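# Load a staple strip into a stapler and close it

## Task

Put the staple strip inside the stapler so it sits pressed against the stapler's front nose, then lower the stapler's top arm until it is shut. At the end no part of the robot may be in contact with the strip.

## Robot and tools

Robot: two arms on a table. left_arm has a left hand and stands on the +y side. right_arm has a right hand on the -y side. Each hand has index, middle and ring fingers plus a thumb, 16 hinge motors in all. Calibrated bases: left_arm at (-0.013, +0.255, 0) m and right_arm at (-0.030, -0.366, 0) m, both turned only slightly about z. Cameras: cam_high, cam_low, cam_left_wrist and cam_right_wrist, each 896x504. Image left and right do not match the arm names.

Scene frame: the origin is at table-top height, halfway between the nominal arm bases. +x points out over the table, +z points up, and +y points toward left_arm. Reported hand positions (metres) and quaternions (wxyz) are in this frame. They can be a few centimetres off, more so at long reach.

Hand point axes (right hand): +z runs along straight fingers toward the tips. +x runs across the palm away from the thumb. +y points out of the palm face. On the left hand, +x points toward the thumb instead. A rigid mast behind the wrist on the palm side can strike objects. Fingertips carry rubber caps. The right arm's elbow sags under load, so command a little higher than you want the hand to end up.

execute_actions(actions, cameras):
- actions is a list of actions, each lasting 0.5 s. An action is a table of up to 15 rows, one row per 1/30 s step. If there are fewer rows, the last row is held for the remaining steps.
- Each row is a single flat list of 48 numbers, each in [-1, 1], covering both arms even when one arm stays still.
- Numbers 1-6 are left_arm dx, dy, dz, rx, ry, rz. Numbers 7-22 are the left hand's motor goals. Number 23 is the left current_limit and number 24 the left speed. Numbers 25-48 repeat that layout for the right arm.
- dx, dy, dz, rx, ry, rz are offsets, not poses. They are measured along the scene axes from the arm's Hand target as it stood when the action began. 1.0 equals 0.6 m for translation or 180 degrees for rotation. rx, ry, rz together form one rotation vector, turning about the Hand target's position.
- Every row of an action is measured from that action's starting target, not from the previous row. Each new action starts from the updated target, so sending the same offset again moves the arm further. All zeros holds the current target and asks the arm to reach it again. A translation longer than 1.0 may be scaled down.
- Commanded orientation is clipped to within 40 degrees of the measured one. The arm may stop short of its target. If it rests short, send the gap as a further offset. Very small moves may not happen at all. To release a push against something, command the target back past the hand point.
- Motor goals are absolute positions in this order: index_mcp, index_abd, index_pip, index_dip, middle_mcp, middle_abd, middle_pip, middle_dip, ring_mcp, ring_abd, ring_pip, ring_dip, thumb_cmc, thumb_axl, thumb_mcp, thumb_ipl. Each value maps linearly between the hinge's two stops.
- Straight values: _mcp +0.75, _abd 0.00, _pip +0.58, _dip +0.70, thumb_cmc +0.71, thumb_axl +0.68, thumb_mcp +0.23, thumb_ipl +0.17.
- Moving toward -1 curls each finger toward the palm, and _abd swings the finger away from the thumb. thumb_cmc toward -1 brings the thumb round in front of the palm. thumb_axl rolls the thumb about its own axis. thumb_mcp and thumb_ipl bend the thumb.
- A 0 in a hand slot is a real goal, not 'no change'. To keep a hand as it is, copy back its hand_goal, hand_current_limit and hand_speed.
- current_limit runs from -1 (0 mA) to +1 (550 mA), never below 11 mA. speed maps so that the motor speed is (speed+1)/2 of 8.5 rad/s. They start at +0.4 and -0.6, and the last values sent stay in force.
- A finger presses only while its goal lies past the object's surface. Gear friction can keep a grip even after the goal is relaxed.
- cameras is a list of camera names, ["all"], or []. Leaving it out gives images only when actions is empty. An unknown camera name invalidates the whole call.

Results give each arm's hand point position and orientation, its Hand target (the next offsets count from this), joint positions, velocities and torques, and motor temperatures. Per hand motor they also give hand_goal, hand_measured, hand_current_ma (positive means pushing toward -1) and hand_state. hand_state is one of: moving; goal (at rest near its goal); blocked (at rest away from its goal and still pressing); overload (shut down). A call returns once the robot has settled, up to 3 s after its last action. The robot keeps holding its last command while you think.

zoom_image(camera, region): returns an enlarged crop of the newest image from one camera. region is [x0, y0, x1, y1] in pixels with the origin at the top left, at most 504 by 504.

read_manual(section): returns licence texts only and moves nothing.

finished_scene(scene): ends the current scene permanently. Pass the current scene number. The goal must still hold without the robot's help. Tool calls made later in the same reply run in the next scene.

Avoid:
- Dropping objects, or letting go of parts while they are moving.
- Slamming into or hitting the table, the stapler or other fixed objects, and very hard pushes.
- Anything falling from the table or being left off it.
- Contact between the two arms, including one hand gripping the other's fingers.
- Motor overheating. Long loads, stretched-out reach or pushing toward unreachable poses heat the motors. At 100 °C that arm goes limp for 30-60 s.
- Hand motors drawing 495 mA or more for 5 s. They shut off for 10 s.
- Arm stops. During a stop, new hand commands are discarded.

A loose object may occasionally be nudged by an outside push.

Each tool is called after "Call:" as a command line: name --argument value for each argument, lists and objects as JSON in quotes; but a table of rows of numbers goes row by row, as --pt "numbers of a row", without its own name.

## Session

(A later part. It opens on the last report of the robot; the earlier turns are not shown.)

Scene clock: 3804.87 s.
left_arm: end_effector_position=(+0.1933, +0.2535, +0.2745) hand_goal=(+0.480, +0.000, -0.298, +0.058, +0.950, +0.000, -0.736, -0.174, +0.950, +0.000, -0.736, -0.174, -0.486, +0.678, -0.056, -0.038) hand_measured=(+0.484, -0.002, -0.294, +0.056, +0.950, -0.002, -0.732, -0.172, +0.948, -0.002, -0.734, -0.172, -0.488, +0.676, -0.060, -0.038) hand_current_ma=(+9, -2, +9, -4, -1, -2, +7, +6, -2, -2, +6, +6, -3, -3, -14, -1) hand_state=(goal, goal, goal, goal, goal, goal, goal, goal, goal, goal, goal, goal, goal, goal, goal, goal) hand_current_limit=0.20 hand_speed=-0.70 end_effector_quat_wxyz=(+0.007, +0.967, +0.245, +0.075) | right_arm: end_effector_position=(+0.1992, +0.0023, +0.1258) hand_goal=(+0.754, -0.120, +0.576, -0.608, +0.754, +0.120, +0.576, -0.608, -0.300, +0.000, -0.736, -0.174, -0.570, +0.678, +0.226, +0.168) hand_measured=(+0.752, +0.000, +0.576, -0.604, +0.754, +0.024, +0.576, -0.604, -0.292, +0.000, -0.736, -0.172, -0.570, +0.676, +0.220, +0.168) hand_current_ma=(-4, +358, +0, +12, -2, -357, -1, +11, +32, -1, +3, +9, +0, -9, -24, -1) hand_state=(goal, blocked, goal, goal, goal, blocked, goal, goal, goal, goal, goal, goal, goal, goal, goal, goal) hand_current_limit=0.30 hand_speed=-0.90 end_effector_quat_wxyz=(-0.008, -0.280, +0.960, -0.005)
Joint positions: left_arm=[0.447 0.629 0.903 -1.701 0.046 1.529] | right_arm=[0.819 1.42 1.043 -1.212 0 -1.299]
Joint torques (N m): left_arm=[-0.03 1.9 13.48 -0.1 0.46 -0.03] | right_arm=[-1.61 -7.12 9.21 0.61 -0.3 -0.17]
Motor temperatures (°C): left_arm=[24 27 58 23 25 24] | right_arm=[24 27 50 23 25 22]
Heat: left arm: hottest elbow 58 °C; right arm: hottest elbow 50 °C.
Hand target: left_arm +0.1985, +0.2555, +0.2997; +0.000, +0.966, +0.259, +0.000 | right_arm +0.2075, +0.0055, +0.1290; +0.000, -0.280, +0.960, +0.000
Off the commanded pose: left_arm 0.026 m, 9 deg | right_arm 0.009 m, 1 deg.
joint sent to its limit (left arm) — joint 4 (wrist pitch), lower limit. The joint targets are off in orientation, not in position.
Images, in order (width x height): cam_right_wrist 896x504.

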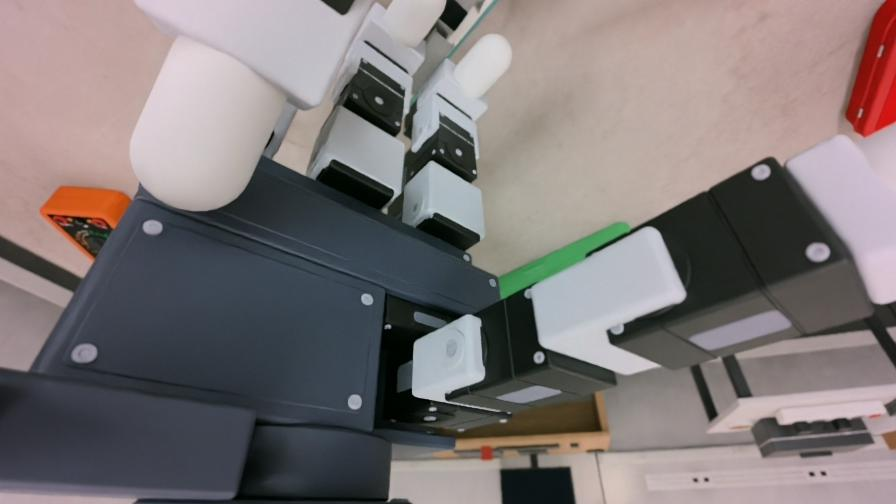

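Call:
execute_actions --actions '[[[0,0,0,0,0,0,0.479,0,-0.299,0.058,0.95,0,-0.737,-0.174,0.95,0,-0.737,-0.174,-0.486,0.678,-0.056,-0.038,0.2,-0.7, -0.0033,-0.0035,-0.01,0,0,0,0.754,-0.12,0.576,-0.609,0.754,0.12,0.576,-0.609,-0.3,0,-0.737,-0.174,-0.57,0.678,0.226,0.168,0.3,-0.9]]]' --cameras '["cam_right_wrist","cam_low"]'

Call:
zoom_image --camera "cam_right_wrist" --region '[400, 0, 540, 90]'

Call:
zoom_image --camera "cam_low" --region '[320, 225, 400, 290]'

Scene clock: 3839.10 s.
left_arm: end_effector_position=(+0.1933, +0.2535, +0.2745) hand_goal=(+0.480, +0.000, -0.298, +0.058, +0.950, +0.000, -0.736, -0.174, +0.950, +0.000, -0.736, -0.174, -0.486, +0.678, -0.056, -0.038) hand_measured=(+0.484, -0.002, -0.294, +0.056, +0.950, -0.002, -0.732, -0.172, +0.948, -0.002, -0.734, -0.172, -0.488, +0.676, -0.060, -0.038) hand_current_ma=(+9, -2, +9, -4, -1, -2, +7, +6, -2, -2, +6, +6, -3, -3, -14, -1) hand_state=(goal, goal, goal, goal, goal, goal, goal, goal, goal, goal, goal, goal, goal, goal, goal, goal) hand_current_limit=0.20 hand_speed=-0.70 end_effector_quat_wxyz=(+0.007, +0.967, +0.245, +0.075) | right_arm: end_effector_position=(+0.2009, +0.0042, +0.1248) hand_goal=(+0.754, -0.120, +0.576, -0.608, +0.754, +0.120, +0.576, -0.608, -0.300, +0.000, -0.736, -0.174, -0.570, +0.678, +0.226, +0.168) hand_measured=(+0.752, +0.000, +0.576, -0.604, +0.754, +0.024, +0.576, -0.604, -0.292, +0.000, -0.736, -0.172, -0.570, +0.676, +0.220, +0.168) hand_current_ma=(-4, +357, +0, +12, -2, -357, -1, +11, +32, -1, +3, +9, +0, -9, -24, -1) hand_state=(goal, blocked, goal, goal, goal, blocked, goal, goal, goal, goal, goal, goal, goal, goal, goal, goal) hand_current_limit=0.30 hand_speed=-0.90 end_effector_quat_wxyz=(-0.003, -0.280, +0.960, -0.002)
Joint positions: left_arm=[0.447 0.629 0.903 -1.701 0.046 1.529] | right_arm=[0.819 1.42 1.038 -1.195 0 -1.299]
Joint torques (N m): left_arm=[-0.09 1.96 13.48 -0.1 0.46 -0.03] | right_arm=[-2.02 -7.12 8.03 0.38 -0.27 -0.14]
Motor temperatures (°C): left_arm=[24 27 58 23 25 24] | right_arm=[24 27 49 23 25 22]
Heat: left arm: hottest elbow 58 °C; right arm: hottest elbow 49 °C.
Hand target: left_arm +0.1985, +0.2555, +0.2997; +0.000, +0.966, +0.259, +0.000 | right_arm +0.2056, +0.0034, +0.1231; +0.000, -0.280, +0.960, +0.000
Off the commanded pose: left_arm 0.026 m, 9 deg | right_arm 0.005 m, 0 deg.
joint sent to its limit (left arm) — joint 4 (wrist pitch), lower limit. The joint targets are off in orientation, not in position.
Images, in order (width x height): cam_low 896x504, cam_right_wrist 896x504.

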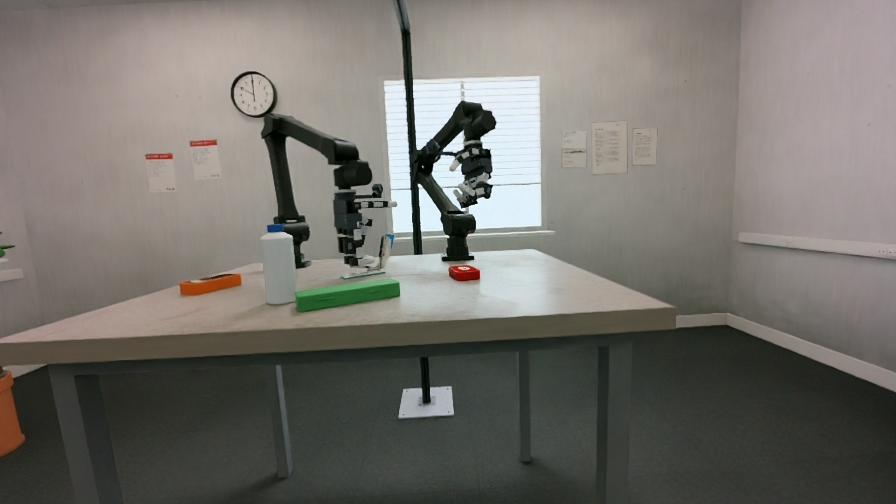

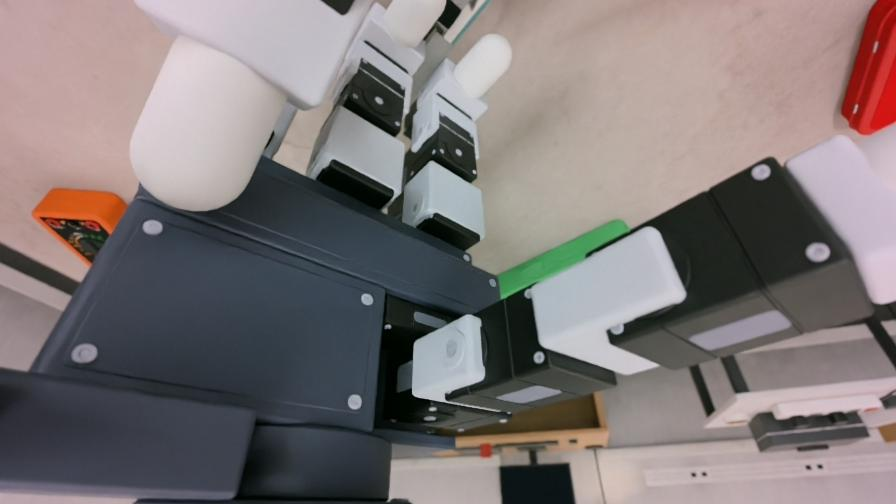

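Scaled by 3.600 from the camera's 896x504 image, which has a finer 1280x720 frame.

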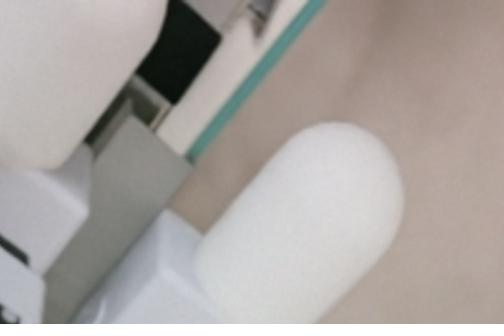

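Scaled by 6.300 from the camera's 896x504 image, which has a finer 1280x720 frame.

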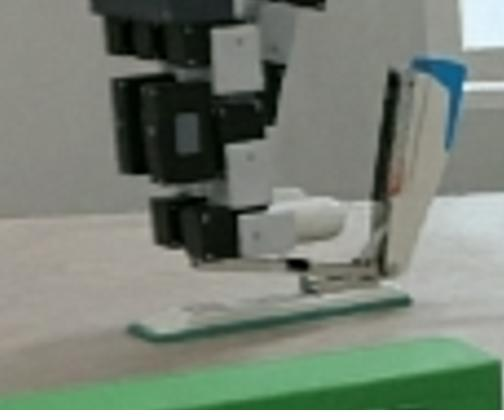

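Call:
execute_actions --actions '[[[0,0,0,0,0,0,0.479,0,-0.299,0.058,0.95,0,-0.737,-0.174,0.95,0,-0.737,-0.174,-0.486,0.678,-0.056,-0.038,0.2,-0.7, -0.0205,-0.0033,0.005,0,0,0,0.754,-0.12,0.576,-0.609,0.754,0.12,0.576,-0.609,-0.3,0,-0.737,-0.174,-0.57,0.678,0.226,0.168,0.3,-0.9]]]' --cameras '["cam_right_wrist","cam_low"]'

Call:
zoom_image --camera "cam_right_wrist" --region '[400, 0, 540, 90]'

Call:
zoom_image --camera "cam_low" --region '[320, 225, 400, 290]'

Scene clock: 3857.80 s.
left_arm: end_effector_position=(+0.1933, +0.2535, +0.2745) hand_goal=(+0.480, +0.000, -0.298, +0.058, +0.950, +0.000, -0.736, -0.174, +0.950, +0.000, -0.736, -0.174, -0.486, +0.678, -0.056, -0.038) hand_measured=(+0.484, -0.002, -0.294, +0.056, +0.950, -0.002, -0.732, -0.172, +0.948, -0.002, -0.734, -0.172, -0.488, +0.676, -0.060, -0.038) hand_current_ma=(+9, -2, +9, -4, -1, -2, +7, +6, -2, -2, +6, +6, -3, -3, -14, -1) hand_state=(goal, goal, goal, goal, goal, goal, goal, goal, goal, goal, goal, goal, goal, goal, goal, goal) hand_current_limit=0.20 hand_speed=-0.70 end_effector_quat_wxyz=(+0.007, +0.967, +0.245, +0.075) | right_arm: end_effector_position=(+0.1964, -0.0006, +0.1224) hand_goal=(+0.754, -0.120, +0.576, -0.608, +0.754, +0.120, +0.576, -0.608, -0.300, +0.000, -0.736, -0.174, -0.570, +0.678, +0.226, +0.168) hand_measured=(+0.752, +0.000, +0.576, -0.604, +0.752, +0.026, +0.576, -0.606, -0.292, +0.000, -0.736, -0.172, -0.570, +0.676, +0.220, +0.168) hand_current_ma=(-9, +357, +0, +12, -7, -357, -1, +10, +32, -1, +3, +9, +0, -9, -24, -1) hand_state=(goal, blocked, goal, goal, goal, blocked, goal, goal, goal, goal, goal, goal, goal, goal, goal, goal) hand_current_limit=0.30 hand_speed=-0.90 end_effector_quat_wxyz=(-0.006, -0.280, +0.960, -0.004)
Joint positions: left_arm=[0.447 0.629 0.903 -1.701 0.046 1.529] | right_arm=[0.819 1.41 1.022 -1.195 0 -1.299]
Joint torques (N m): left_arm=[-0.03 1.9 13.48 -0.09 0.46 -0.03] | right_arm=[-0.03 -8.23 7.91 0.34 -0.31 0.03]
Motor temperatures (°C): left_arm=[24 27 58 23 25 24] | right_arm=[24 27 49 23 25 22]
Heat: left arm: hottest elbow 58 °C; right arm: hottest elbow 49 °C.
Hand target: left_arm +0.1985, +0.2555, +0.2997; +0.000, +0.966, +0.259, +0.000 | right_arm +0.1932, +0.0014, +0.1259; +0.000, -0.280, +0.960, -0.001
Off the commanded pose: left_arm 0.026 m, 9 deg | right_arm 0.005 m, 1 deg.
joint sent to its limit (left arm) — joint 4 (wrist pitch), lower limit. The joint targets are off in orientation, not in position.
Images, in order (width x height): cam_low 896x504, cam_right_wrist 896x504.

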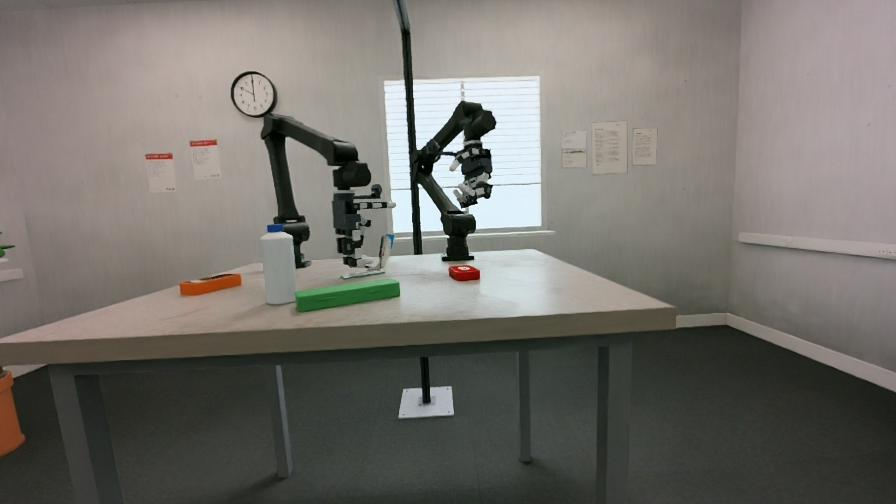

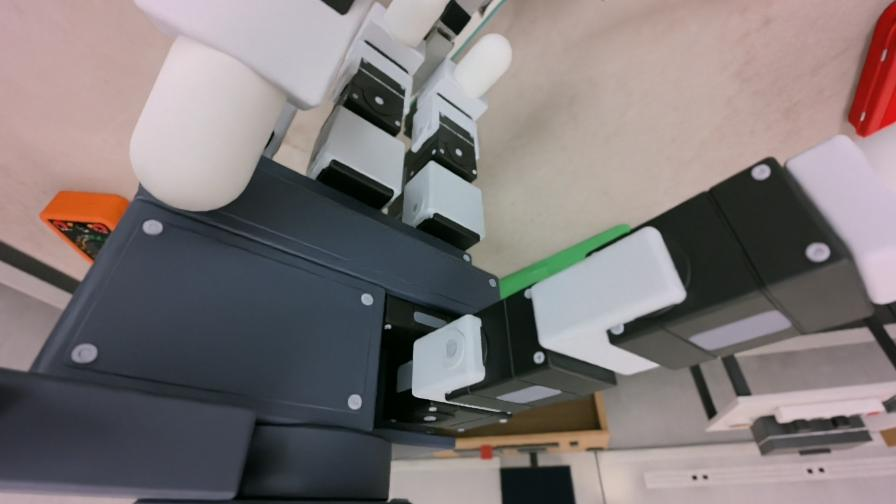

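Scaled by 3.600 from the camera's 896x504 image, which has a finer 1280x720 frame.

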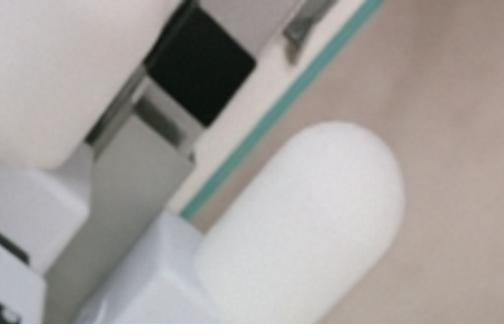

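Scaled by 6.300 from the camera's 896x504 image, which has a finer 1280x720 frame.

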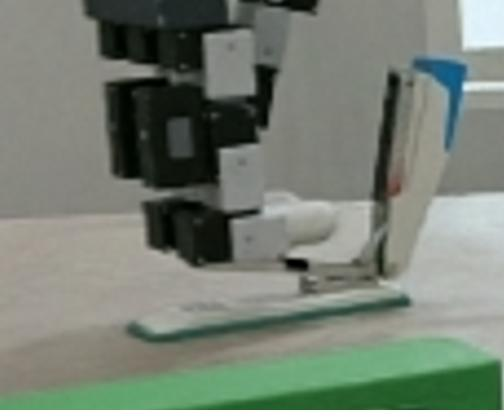

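Call:
execute_actions --actions '[[[0,0,0,0,0,0,0.479,0,-0.299,0.058,0.95,0,-0.737,-0.174,0.95,0,-0.737,-0.174,-0.486,0.678,-0.056,-0.038,0.2,-0.7, 0.0022,0.0067,-0.002,0,0,0,0.754,-0.12,0.576,-0.609,0.754,0.12,0.576,-0.609,-0.3,0,-0.737,-0.174,-0.57,0.678,0.226,0.168,0.3,-0.9]]]' --cameras '["cam_right_wrist"]'

Call:
zoom_image --camera "cam_right_wrist" --region '[400, 0, 540, 90]'

Scene clock: 3875.53 s.
left_arm: end_effector_position=(+0.1933, +0.2535, +0.2745) hand_goal=(+0.480, +0.000, -0.298, +0.058, +0.950, +0.000, -0.736, -0.174, +0.950, +0.000, -0.736, -0.174, -0.486, +0.678, -0.056, -0.038) hand_measured=(+0.484, -0.002, -0.294, +0.056, +0.950, -0.002, -0.732, -0.172, +0.948, -0.002, -0.734, -0.172, -0.488, +0.676, -0.060, -0.038) hand_current_ma=(+9, -2, +9, -4, -1, -2, +7, +6, -2, -2, +6, +6, -3, -3, -14, -1) hand_state=(goal, goal, goal, goal, goal, goal, goal, goal, goal, goal, goal, goal, goal, goal, goal, goal) hand_current_limit=0.20 hand_speed=-0.70 end_effector_quat_wxyz=(+0.007, +0.967, +0.245, +0.075) | right_arm: end_effector_position=(+0.1960, +0.0001, +0.1224) hand_goal=(+0.754, -0.120, +0.576, -0.608, +0.754, +0.120, +0.576, -0.608, -0.300, +0.000, -0.736, -0.174, -0.570, +0.678, +0.226, +0.168) hand_measured=(+0.752, +0.000, +0.576, -0.604, +0.752, +0.026, +0.576, -0.606, -0.292, +0.000, -0.736, -0.172, -0.570, +0.676, +0.220, +0.168) hand_current_ma=(-9, +358, +0, +12, -7, -357, -1, +10, +32, -1, +3, +9, +0, -9, -24, -1) hand_state=(goal, blocked, goal, goal, goal, blocked, goal, goal, goal, goal, goal, goal, goal, goal, goal, goal) hand_current_limit=0.30 hand_speed=-0.90 end_effector_quat_wxyz=(-0.005, -0.280, +0.960, -0.003)
Joint positions: left_arm=[0.447 0.629 0.903 -1.701 0.046 1.529] | right_arm=[0.822 1.41 1.022 -1.195 0 -1.295]
Joint torques (N m): left_arm=[-0.03 1.96 13.48 -0.1 0.46 -0.03] | right_arm=[-0.09 -7.24 8.5 0.36 -0.29 0.01]
Motor temperatures (°C): left_arm=[24 27 58 23 25 24] | right_arm=[24 27 49 23 25 22]
Heat: left arm: hottest elbow 58 °C; right arm: hottest elbow 49 °C.
Hand target: left_arm +0.1985, +0.2555, +0.2997; +0.000, +0.966, +0.259, +0.000 | right_arm +0.1946, +0.0054, +0.1248; +0.000, -0.280, +0.960, +0.000
Off the commanded pose: left_arm 0.026 m, 9 deg | right_arm 0.006 m, 1 deg.
joint sent to its limit (left arm) — joint 4 (wrist pitch), lower limit. The joint targets are off in orientation, not in position.
Images, in order (width x height): cam_right_wrist 896x504.

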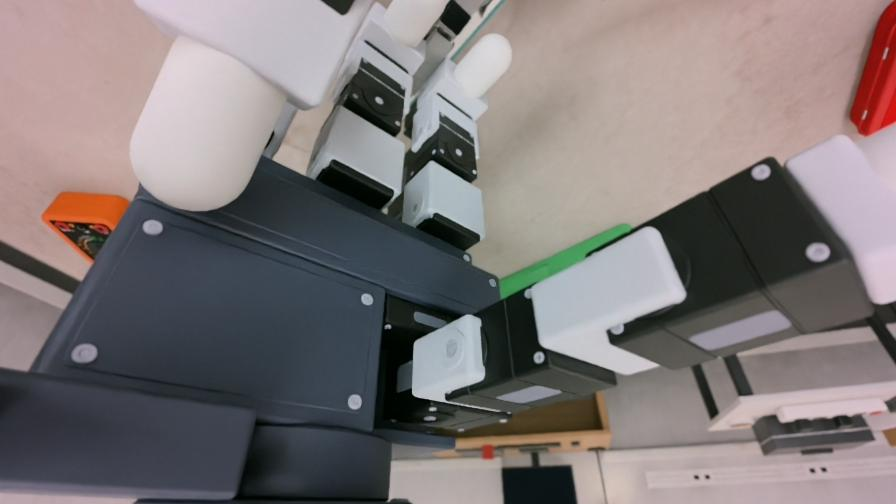

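Scaled by 3.600 from the camera's 896x504 image, which has a finer 1280x720 frame.

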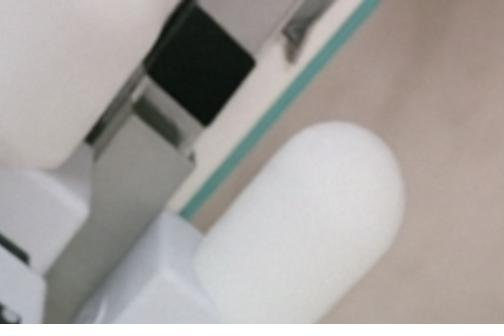

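Call:
execute_actions --actions '[[[0,0,0,0,0,0,0.479,0,-0.299,0.058,0.95,0,-0.737,-0.174,0.95,0,-0.737,-0.174,-0.486,0.678,-0.056,-0.038,0.2,-0.7, 0.0035,0.0035,-0.001,0,0,0,0.754,-0.12,0.576,-0.609,0.754,0.12,0.576,-0.609,-0.3,0,-0.737,-0.174,-0.57,0.678,0.226,0.168,0.3,-0.9]]]' --cameras '["cam_right_wrist"]'

Call:
zoom_image --camera "cam_right_wrist" --region '[400, 0, 540, 90]'

Scene clock: 3882.30 s.
left_arm: end_effector_position=(+0.1933, +0.2535, +0.2745) hand_goal=(+0.480, +0.000, -0.298, +0.058, +0.950, +0.000, -0.736, -0.174, +0.950, +0.000, -0.736, -0.174, -0.486, +0.678, -0.056, -0.038) hand_measured=(+0.484, -0.002, -0.294, +0.056, +0.950, -0.002, -0.732, -0.172, +0.948, -0.002, -0.734, -0.172, -0.488, +0.676, -0.060, -0.038) hand_current_ma=(+9, -2, +9, -4, -1, -2, +7, +6, -2, -2, +6, +6, -3, -3, -14, -1) hand_state=(goal, goal, goal, goal, goal, goal, goal, goal, goal, goal, goal, goal, goal, goal, goal, goal) hand_current_limit=0.20 hand_speed=-0.70 end_effector_quat_wxyz=(+0.007, +0.967, +0.245, +0.075) | right_arm: end_effector_position=(+0.1960, +0.0001, +0.1224) hand_goal=(+0.754, -0.120, +0.576, -0.608, +0.754, +0.120, +0.576, -0.608, -0.300, +0.000, -0.736, -0.174, -0.570, +0.678, +0.226, +0.168) hand_measured=(+0.752, +0.000, +0.576, -0.604, +0.752, +0.026, +0.576, -0.606, -0.292, +0.000, -0.736, -0.172, -0.570, +0.676, +0.220, +0.168) hand_current_ma=(-9, +358, +0, +12, -7, -357, -1, +10, +32, -1, +3, +9, +0, -9, -24, -1) hand_state=(goal, blocked, goal, goal, goal, blocked, goal, goal, goal, goal, goal, goal, goal, goal, goal, goal) hand_current_limit=0.30 hand_speed=-0.90 end_effector_quat_wxyz=(-0.005, -0.280, +0.960, -0.003)
Joint positions: left_arm=[0.447 0.629 0.903 -1.701 0.046 1.529] | right_arm=[0.822 1.41 1.022 -1.195 0 -1.295]
Joint torques (N m): left_arm=[-0.09 1.96 13.49 -0.1 0.46 -0.03] | right_arm=[-0.44 -6.53 9.01 0.53 -0.28 0]
Motor temperatures (°C): left_arm=[24 27 58 23 25 24] | right_arm=[24 27 49 23 25 22]
Heat: left arm: hottest elbow 58 °C; right arm: hottest elbow 49 °C.
Hand target: left_arm +0.1985, +0.2555, +0.2997; +0.000, +0.966, +0.259, +0.000 | right_arm +0.1966, +0.0075, +0.1241; +0.000, -0.280, +0.960, -0.001
Off the commanded pose: left_arm 0.026 m, 9 deg | right_arm 0.008 m, 1 deg.
joint sent to its limit (left arm) — joint 4 (wrist pitch), lower limit. The joint targets are off in orientation, not in position.
Images, in order (width x height): cam_right_wrist 896x504.

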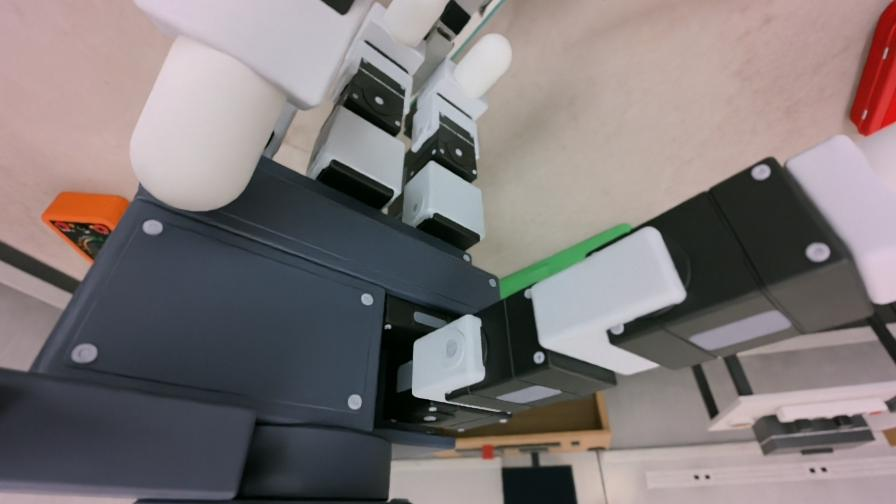

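Scaled by 3.600 from the camera's 896x504 image, which has a finer 1280x720 frame.

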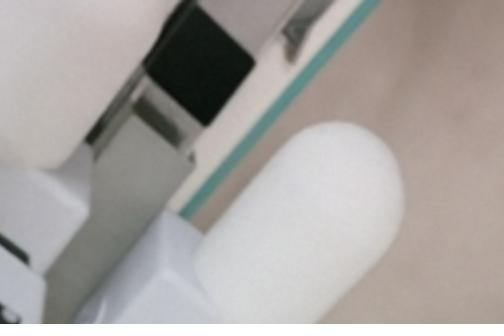

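Call:
execute_actions --actions '[[[0,0,0,0,0,0,0.479,0,-0.299,0.058,0.95,0,-0.737,-0.174,0.95,0,-0.737,-0.174,-0.486,0.678,-0.056,-0.038,0.2,-0.7, 0,0,0,0,0,0,0.754,-0.03,0.576,-0.609,0.754,0.15,0.576,-0.609,-0.3,0,-0.737,-0.174,-0.57,0.678,0.226,0.168,0.3,-0.9]]]' --cameras '["cam_right_wrist"]'

Call:
zoom_image --camera "cam_right_wrist" --region '[400, 0, 540, 90]'

Scene clock: 3896.53 s.
left_arm: end_effector_position=(+0.1933, +0.2535, +0.2745) hand_goal=(+0.480, +0.000, -0.298, +0.058, +0.950, +0.000, -0.736, -0.174, +0.950, +0.000, -0.736, -0.174, -0.486, +0.678, -0.056, -0.038) hand_measured=(+0.484, -0.002, -0.294, +0.056, +0.950, -0.002, -0.732, -0.172, +0.948, -0.002, -0.734, -0.172, -0.488, +0.676, -0.060, -0.038) hand_current_ma=(+9, -2, +9, -4, -1, -2, +7, +6, -2, -2, +6, +6, -3, -3, -14, -1) hand_state=(goal, goal, goal, goal, goal, goal, goal, goal, goal, goal, goal, goal, goal, goal, goal, goal) hand_current_limit=0.20 hand_speed=-0.70 end_effector_quat_wxyz=(+0.007, +0.967, +0.245, +0.075) | right_arm: end_effector_position=(+0.1960, +0.0001, +0.1224) hand_goal=(+0.754, -0.030, +0.576, -0.608, +0.754, +0.150, +0.576, -0.608, -0.300, +0.000, -0.736, -0.174, -0.570, +0.678, +0.226, +0.168) hand_measured=(+0.752, +0.008, +0.576, -0.604, +0.752, +0.030, +0.576, -0.606, -0.292, +0.000, -0.736, -0.172, -0.570, +0.676, +0.220, +0.168) hand_current_ma=(-9, +137, +0, +12, -7, -356, -1, +10, +32, -1, +3, +9, +0, -9, -24, -1) hand_state=(goal, blocked, goal, goal, goal, blocked, goal, goal, goal, goal, goal, goal, goal, goal, goal, goal) hand_current_limit=0.30 hand_speed=-0.90 end_effector_quat_wxyz=(-0.005, -0.280, +0.960, -0.003)
Joint positions: left_arm=[0.447 0.629 0.903 -1.701 0.046 1.529] | right_arm=[0.822 1.41 1.022 -1.195 0 -1.295]
Joint torques (N m): left_arm=[-0.03 1.9 13.48 -0.09 0.46 -0.03] | right_arm=[-0.56 -6.77 8.94 0.44 -0.27 0.05]
Motor temperatures (°C): left_arm=[24 27 58 23 25 24] | right_arm=[24 27 49 23 25 22]
Heat: left arm: hottest elbow 58 °C; right arm: hottest elbow 49 °C.
Hand target: left_arm +0.1985, +0.2555, +0.2997; +0.000, +0.966, +0.259, +0.000 | right_arm +0.1966, +0.0075, +0.1241; +0.000, -0.280, +0.960, -0.001
Off the commanded pose: left_arm 0.026 m, 9 deg | right_arm 0.008 m, 1 deg.
joint sent to its limit (left arm) — joint 4 (wrist pitch), lower limit. The joint targets are off in orientation, not in position.
Images, in order (width x height): cam_right_wrist 896x504.

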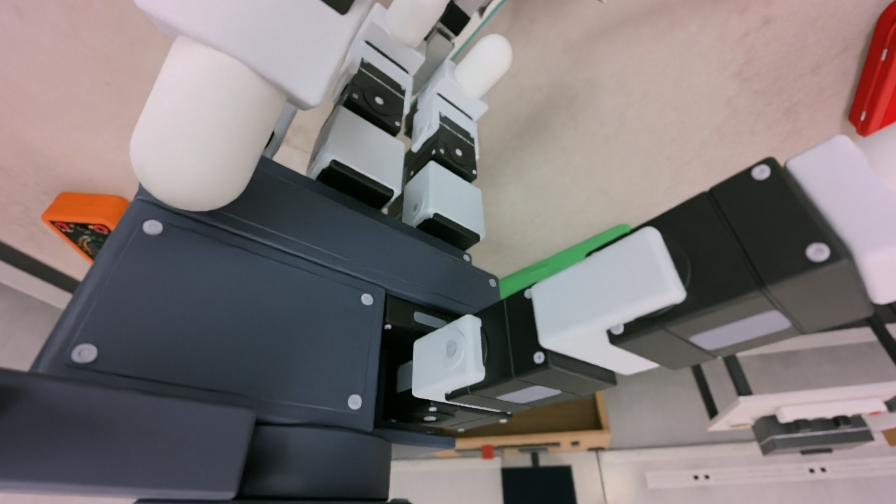

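Scaled by 3.600 from the camera's 896x504 image, which has a finer 1280x720 frame.

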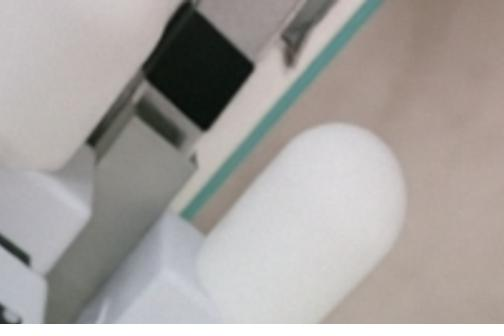

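Call:
execute_actions --actions '[[[0,0,0,0,0,0,0.479,0,-0.299,0.058,0.95,0,-0.737,-0.174,0.95,0,-0.737,-0.174,-0.486,0.678,-0.056,-0.038,0.2,-0.7, 0,0,0,0,0,0,0.754,0.015,0.576,-0.609,0.754,0.18,0.576,-0.609,-0.3,0,-0.737,-0.174,-0.57,0.678,0.226,0.168,0.3,-0.9]]]' --cameras '["cam_right_wrist"]'

Call:
zoom_image --camera "cam_right_wrist" --region '[400, 0, 540, 90]'

Scene clock: 3903.87 s.
left_arm: end_effector_position=(+0.1933, +0.2535, +0.2745) hand_goal=(+0.480, +0.000, -0.298, +0.058, +0.950, +0.000, -0.736, -0.174, +0.950, +0.000, -0.736, -0.174, -0.486, +0.678, -0.056, -0.038) hand_measured=(+0.484, -0.002, -0.294, +0.056, +0.950, -0.002, -0.732, -0.172, +0.948, -0.002, -0.734, -0.172, -0.488, +0.676, -0.060, -0.038) hand_current_ma=(+9, -2, +9, -4, -1, -2, +7, +6, -2, -2, +6, +6, -3, -3, -14, -1) hand_state=(goal, goal, goal, goal, goal, goal, goal, goal, goal, goal, goal, goal, goal, goal, goal, goal) hand_current_limit=0.20 hand_speed=-0.70 end_effector_quat_wxyz=(+0.007, +0.967, +0.245, +0.075) | right_arm: end_effector_position=(+0.1959, +0.0002, +0.1224) hand_goal=(+0.754, +0.016, +0.576, -0.608, +0.754, +0.180, +0.576, -0.608, -0.300, +0.000, -0.736, -0.174, -0.570, +0.678, +0.226, +0.168) hand_measured=(+0.752, +0.048, +0.576, -0.604, +0.752, +0.068, +0.576, -0.606, -0.292, +0.000, -0.736, -0.172, -0.570, +0.676, +0.220, +0.168) hand_current_ma=(-7, +112, +0, +12, -6, -357, -1, +10, +32, -1, +3, +9, +0, -9, -24, -1) hand_state=(goal, blocked, goal, goal, goal, blocked, goal, goal, goal, goal, goal, goal, goal, goal, goal, goal) hand_current_limit=0.30 hand_speed=-0.90 end_effector_quat_wxyz=(-0.005, -0.280, +0.960, -0.003)
Joint positions: left_arm=[0.447 0.629 0.903 -1.701 0.046 1.529] | right_arm=[0.822 1.41 1.022 -1.195 0 -1.295]
Joint torques (N m): left_arm=[-0.09 1.9 13.48 -0.1 0.46 -0.03] | right_arm=[-0.09 -7.12 9.05 0.55 -0.26 0]
Motor temperatures (°C): left_arm=[24 27 58 23 25 24] | right_arm=[24 27 49 23 25 22]
Heat: left arm: hottest elbow 58 °C; right arm: hottest elbow 49 °C.
Hand target: left_arm +0.1985, +0.2555, +0.2997; +0.000, +0.966, +0.259, +0.000 | right_arm +0.1966, +0.0075, +0.1242; +0.000, -0.280, +0.960, -0.001
Off the commanded pose: left_arm 0.026 m, 9 deg | right_arm 0.007 m, 1 deg.
joint sent to its limit (left arm) — joint 4 (wrist pitch), lower limit. The joint targets are off in orientation, not in position.
Images, in order (width x height): cam_right_wrist 896x504.

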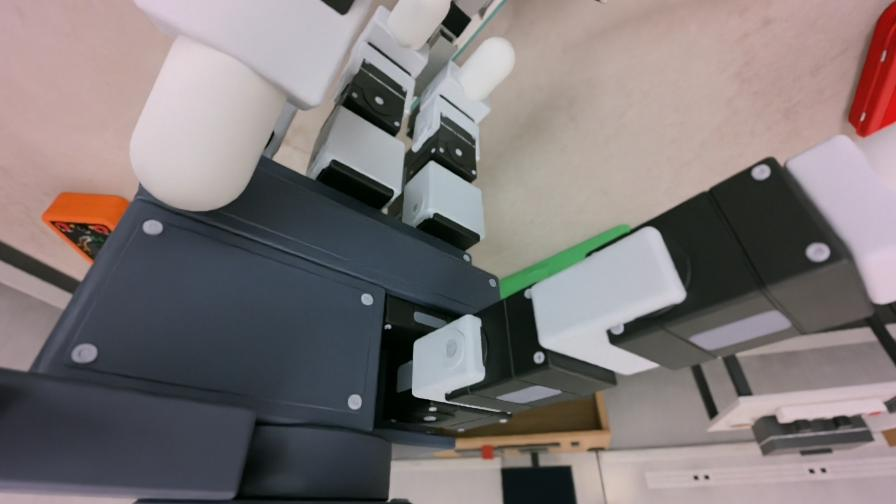

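Scaled by 3.600 from the camera's 896x504 image, which has a finer 1280x720 frame.

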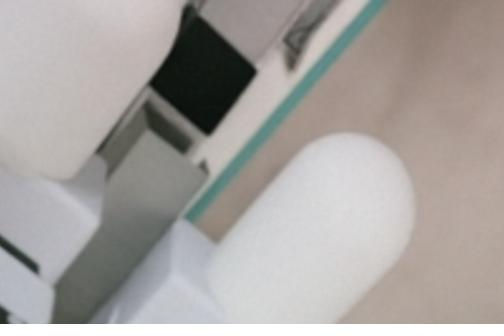

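Call:
zoom_image --camera "cam_right_wrist" --region '[420, 10, 480, 65]'

Scaled by 8.400 from the camera's 896x504 image, which has a finer 1280x720 frame.

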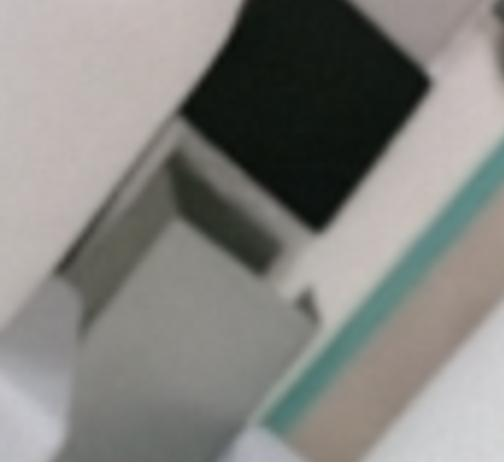

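Call:
execute_actions --actions '[[[0,0,0,0,0,0,0.479,0,-0.299,0.058,0.95,0,-0.737,-0.174,0.95,0,-0.737,-0.174,-0.486,0.678,-0.056,-0.038,0.2,-0.7, 0,0,0,0,0,0,0.754,-0.15,0.576,-0.609,0.754,0.08,0.576,-0.609,-0.3,0,-0.737,-0.174,-0.57,0.678,0.226,0.168,0.3,-0.9]]]' --cameras '["cam_right_wrist"]'

Call:
zoom_image --camera "cam_right_wrist" --region '[420, 10, 480, 65]'

Scene clock: 3999.30 s.
left_arm: end_effector_position=(+0.1933, +0.2535, +0.2745) hand_goal=(+0.480, +0.000, -0.298, +0.058, +0.950, +0.000, -0.736, -0.174, +0.950, +0.000, -0.736, -0.174, -0.486, +0.678, -0.056, -0.038) hand_measured=(+0.484, -0.002, -0.294, +0.056, +0.950, -0.002, -0.732, -0.172, +0.948, -0.002, -0.734, -0.172, -0.488, +0.676, -0.060, -0.038) hand_current_ma=(+9, -2, +9, -4, -1, -2, +7, +6, -2, -2, +6, +6, -3, -3, -14, -1) hand_state=(goal, goal, goal, goal, goal, goal, goal, goal, goal, goal, goal, goal, goal, goal, goal, goal) hand_current_limit=0.20 hand_speed=-0.70 end_effector_quat_wxyz=(+0.007, +0.967, +0.245, +0.075) | right_arm: end_effector_position=(+0.1959, +0.0002, +0.1224) hand_goal=(+0.754, -0.150, +0.576, -0.608, +0.754, +0.080, +0.576, -0.608, -0.300, +0.000, -0.736, -0.174, -0.570, +0.678, +0.226, +0.168) hand_measured=(+0.752, +0.018, +0.576, -0.604, +0.752, +0.040, +0.576, -0.606, -0.292, +0.000, -0.736, -0.172, -0.570, +0.676, +0.220, +0.168) hand_current_ma=(-7, +358, +0, +10, -6, -146, -1, +10, +32, -1, +3, +9, +0, -9, -24, -1) hand_state=(goal, blocked, goal, goal, goal, blocked, goal, goal, goal, goal, goal, goal, goal, goal, goal, goal) hand_current_limit=0.30 hand_speed=-0.90 end_effector_quat_wxyz=(-0.005, -0.280, +0.960, -0.003)
Joint positions: left_arm=[0.447 0.629 0.903 -1.701 0.046 1.529] | right_arm=[0.822 1.41 1.022 -1.195 0 -1.295]
Joint torques (N m): left_arm=[-0.03 1.9 13.48 -0.1 0.46 -0.03] | right_arm=[0.09 -6.83 9.01 0.42 -0.26 0.06]
Motor temperatures (°C): left_arm=[24 27 59 23 25 24] | right_arm=[24 26 49 23 25 22]
Heat: left arm: hottest elbow 59 °C; right arm: hottest elbow 49 °C.
Hand target: left_arm +0.1985, +0.2555, +0.2997; +0.000, +0.966, +0.259, +0.000 | right_arm +0.1966, +0.0075, +0.1242; +0.000, -0.280, +0.960, -0.001
Off the commanded pose: left_arm 0.026 m, 9 deg | right_arm 0.008 m, 1 deg.
joint sent to its limit (left arm) — joint 4 (wrist pitch), lower limit. The joint targets are off in orientation, not in position.
Images, in order (width x height): cam_right_wrist 896x504.

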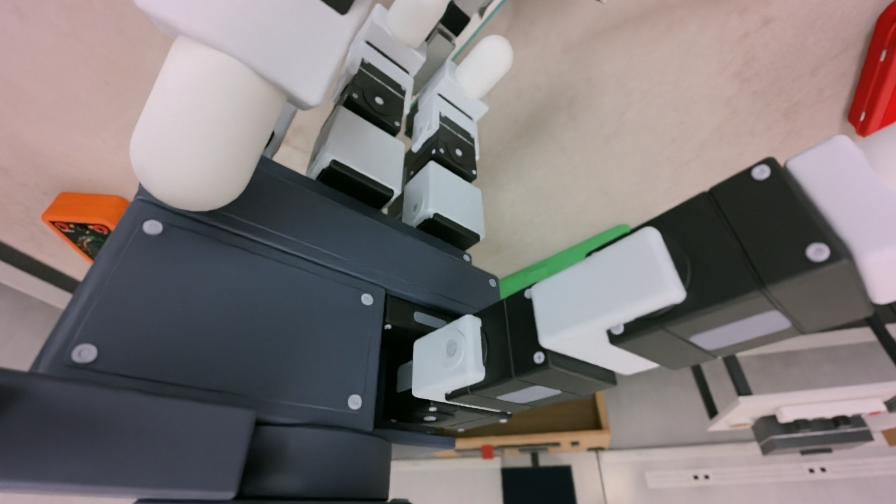

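Scaled by 8.400 from the camera's 896x504 image, which has a finer 1280x720 frame.

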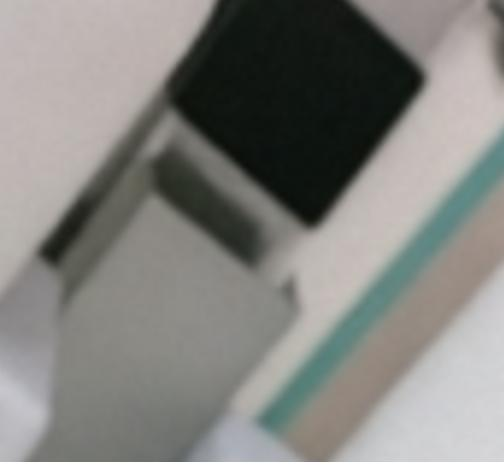

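Call:
execute_actions --actions '[[[0,0,0,0,0,0,0.479,0,-0.299,0.058,0.95,0,-0.737,-0.174,0.95,0,-0.737,-0.174,-0.486,0.678,-0.056,-0.038,0.2,-0.7, 0,0,0,0,0,0,0.754,-0.18,0.576,-0.609,0.754,0.055,0.576,-0.609,-0.3,0,-0.737,-0.174,-0.57,0.678,0.226,0.168,0.3,-0.9]]]' --cameras '["cam_right_wrist"]'

Call:
zoom_image --camera "cam_right_wrist" --region '[420, 10, 480, 65]'

Scene clock: 4050.03 s.
left_arm: end_effector_position=(+0.1933, +0.2535, +0.2745) hand_goal=(+0.480, +0.000, -0.298, +0.058, +0.950, +0.000, -0.736, -0.174, +0.950, +0.000, -0.736, -0.174, -0.486, +0.678, -0.056, -0.038) hand_measured=(+0.484, -0.002, -0.294, +0.056, +0.950, -0.002, -0.732, -0.172, +0.948, -0.002, -0.734, -0.172, -0.488, +0.676, -0.060, -0.038) hand_current_ma=(+9, -2, +9, -4, -1, -2, +7, +6, -2, -2, +6, +6, -3, -3, -14, -1) hand_state=(goal, goal, goal, goal, goal, goal, goal, goal, goal, goal, goal, goal, goal, goal, goal, goal) hand_current_limit=0.20 hand_speed=-0.70 end_effector_quat_wxyz=(+0.007, +0.967, +0.245, +0.075) | right_arm: end_effector_position=(+0.1959, +0.0002, +0.1224) hand_goal=(+0.754, -0.180, +0.576, -0.608, +0.754, +0.056, +0.576, -0.608, -0.300, +0.000, -0.736, -0.174, -0.570, +0.678, +0.226, +0.168) hand_measured=(+0.752, -0.002, +0.576, -0.604, +0.752, +0.022, +0.576, -0.606, -0.292, +0.000, -0.736, -0.172, -0.570, +0.676, +0.220, +0.168) hand_current_ma=(-7, +358, +0, +10, -6, -125, -1, +10, +32, -1, +3, +9, +0, -9, -24, -1) hand_state=(goal, blocked, goal, goal, goal, blocked, goal, goal, goal, goal, goal, goal, goal, goal, goal, goal) hand_current_limit=0.30 hand_speed=-0.90 end_effector_quat_wxyz=(-0.005, -0.280, +0.960, -0.003)
Joint positions: left_arm=[0.447 0.629 0.903 -1.701 0.046 1.529] | right_arm=[0.822 1.41 1.022 -1.195 0 -1.295]
Joint torques (N m): left_arm=[-0.03 1.9 13.46 -0.1 0.46 -0.03] | right_arm=[-0.56 -6.89 9.06 0.58 -0.27 0.01]
Motor temperatures (°C): left_arm=[24 27 59 23 25 24] | right_arm=[24 26 49 23 25 22]
Heat: left arm: hottest elbow 59 °C; right arm: hottest elbow 49 °C.
Hand target: left_arm +0.1985, +0.2555, +0.2997; +0.000, +0.966, +0.259, +0.000 | right_arm +0.1966, +0.0075, +0.1242; +0.000, -0.280, +0.960, -0.001
Off the commanded pose: left_arm 0.026 m, 9 deg | right_arm 0.008 m, 1 deg.
joint sent to its limit (left arm) — joint 4 (wrist pitch), lower limit. The joint targets are off in orientation, not in position.
Images, in order (width x height): cam_right_wrist 896x504.

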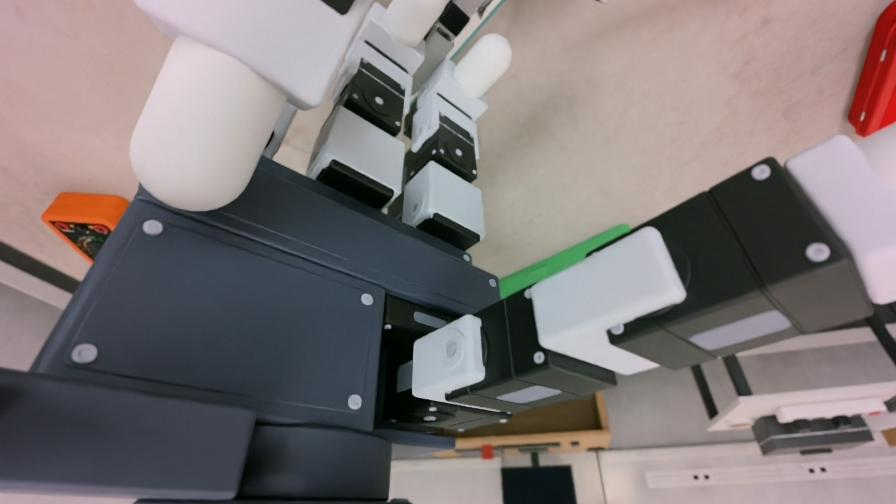

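Scaled by 8.400 from the camera's 896x504 image, which has a finer 1280x720 frame.

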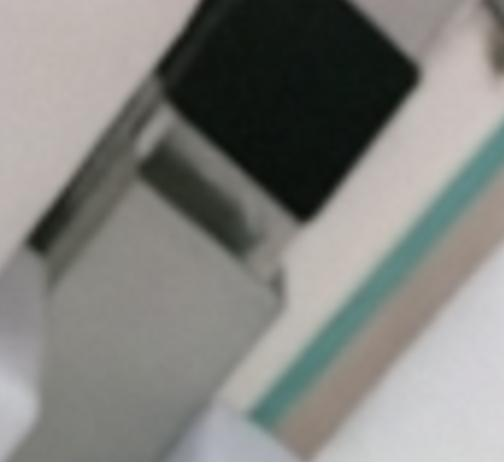

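Call:
execute_actions --actions '[]' --cameras '["cam_high","cam_low"]'

Call:
zoom_image --camera "cam_high" --region '[412, 215, 442, 245]'

Call:
zoom_image --camera "cam_low" --region '[335, 250, 395, 285]'

Scene clock: 4068.63 s.
left_arm: end_effector_position=(+0.1933, +0.2535, +0.2745) hand_goal=(+0.480, +0.000, -0.298, +0.058, +0.950, +0.000, -0.736, -0.174, +0.950, +0.000, -0.736, -0.174, -0.486, +0.678, -0.056, -0.038) hand_measured=(+0.484, -0.002, -0.294, +0.056, +0.950, -0.002, -0.732, -0.172, +0.948, -0.002, -0.734, -0.172, -0.488, +0.676, -0.060, -0.038) hand_current_ma=(+9, -2, +9, -4, -1, -2, +7, +6, -2, -2, +6, +6, -3, -3, -14, -1) hand_state=(goal, goal, goal, goal, goal, goal, goal, goal, goal, goal, goal, goal, goal, goal, goal, goal) hand_current_limit=0.20 hand_speed=-0.70 end_effector_quat_wxyz=(+0.007, +0.967, +0.245, +0.075) | right_arm: end_effector_position=(+0.1959, +0.0002, +0.1224) hand_goal=(+0.754, -0.180, +0.576, -0.608, +0.754, +0.056, +0.576, -0.608, -0.300, +0.000, -0.736, -0.174, -0.570, +0.678, +0.226, +0.168) hand_measured=(+0.752, -0.002, +0.576, -0.604, +0.752, +0.022, +0.576, -0.606, -0.292, +0.000, -0.736, -0.172, -0.570, +0.676, +0.220, +0.168) hand_current_ma=(-7, +358, +0, +10, -6, -125, -1, +10, +32, -1, +3, +9, +0, -9, -24, -1) hand_state=(goal, blocked, goal, goal, goal, blocked, goal, goal, goal, goal, goal, goal, goal, goal, goal, goal) hand_current_limit=0.30 hand_speed=-0.90 end_effector_quat_wxyz=(-0.005, -0.280, +0.960, -0.003)
Joint positions: left_arm=[0.447 0.629 0.903 -1.701 0.046 1.529] | right_arm=[0.822 1.41 1.022 -1.195 0 -1.295]
Joint velocities: within noise
Joint torques (N m): left_arm=[0.03 1.9 13.48 -0.1 0.46 -0.03] | right_arm=[-0.5 -7.3 9.03 0.47 -0.31 0.02]
Motor temperatures (°C): left_arm=[24 27 60 23 25 24] | right_arm=[24 26 49 23 25 22]
Heat: left arm: hottest elbow 60 °C; right arm: hottest elbow 49 °C.
Hand target: left_arm +0.1985, +0.2555, +0.2997; +0.000, +0.966, +0.259, +0.000 | right_arm +0.1966, +0.0075, +0.1242; +0.000, -0.280, +0.960, -0.001
Off the commanded pose: left_arm 0.026 m, 9 deg | right_arm 0.008 m, 1 deg.
Images, in order (width x height): cam_high 896x504, cam_low 896x504.

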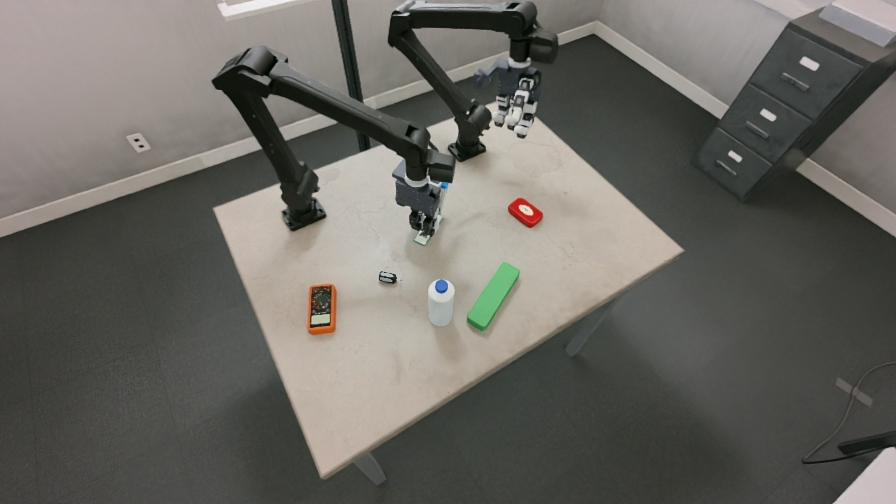

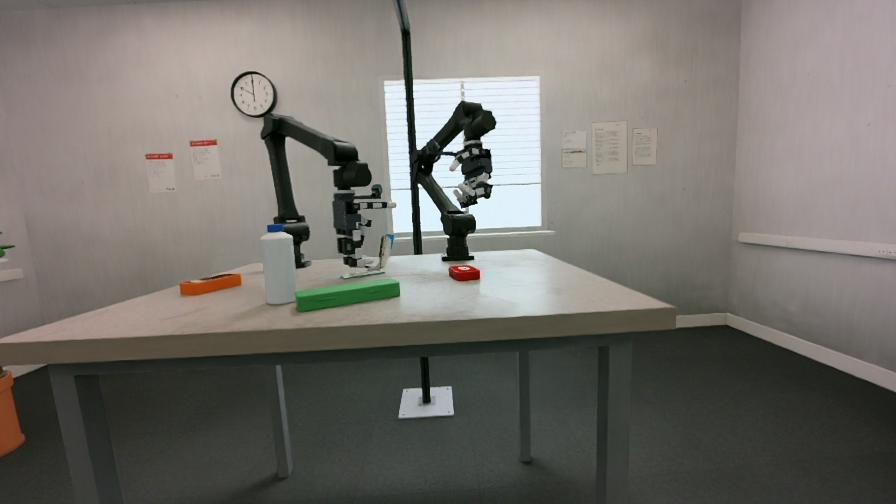

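Scaled by 16.800 from the camera's 896x504 image, which has a finer 1280x720 frame.

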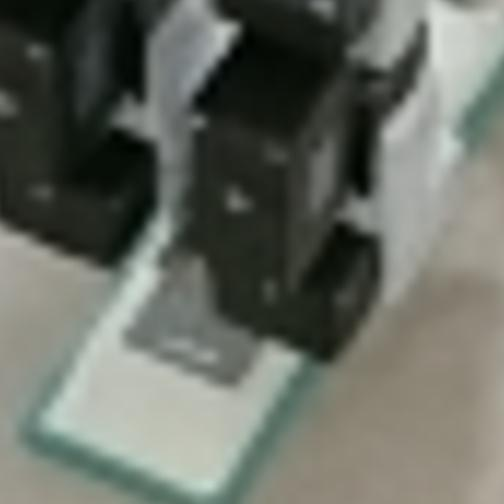

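Scaled by 8.400 from the camera's 896x504 image, which has a finer 1280x720 frame.

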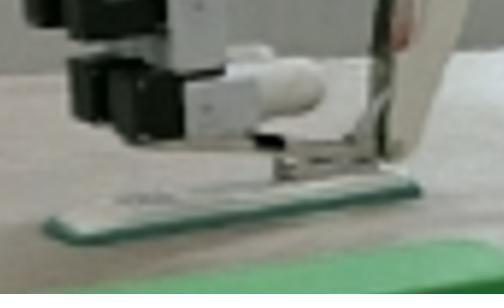

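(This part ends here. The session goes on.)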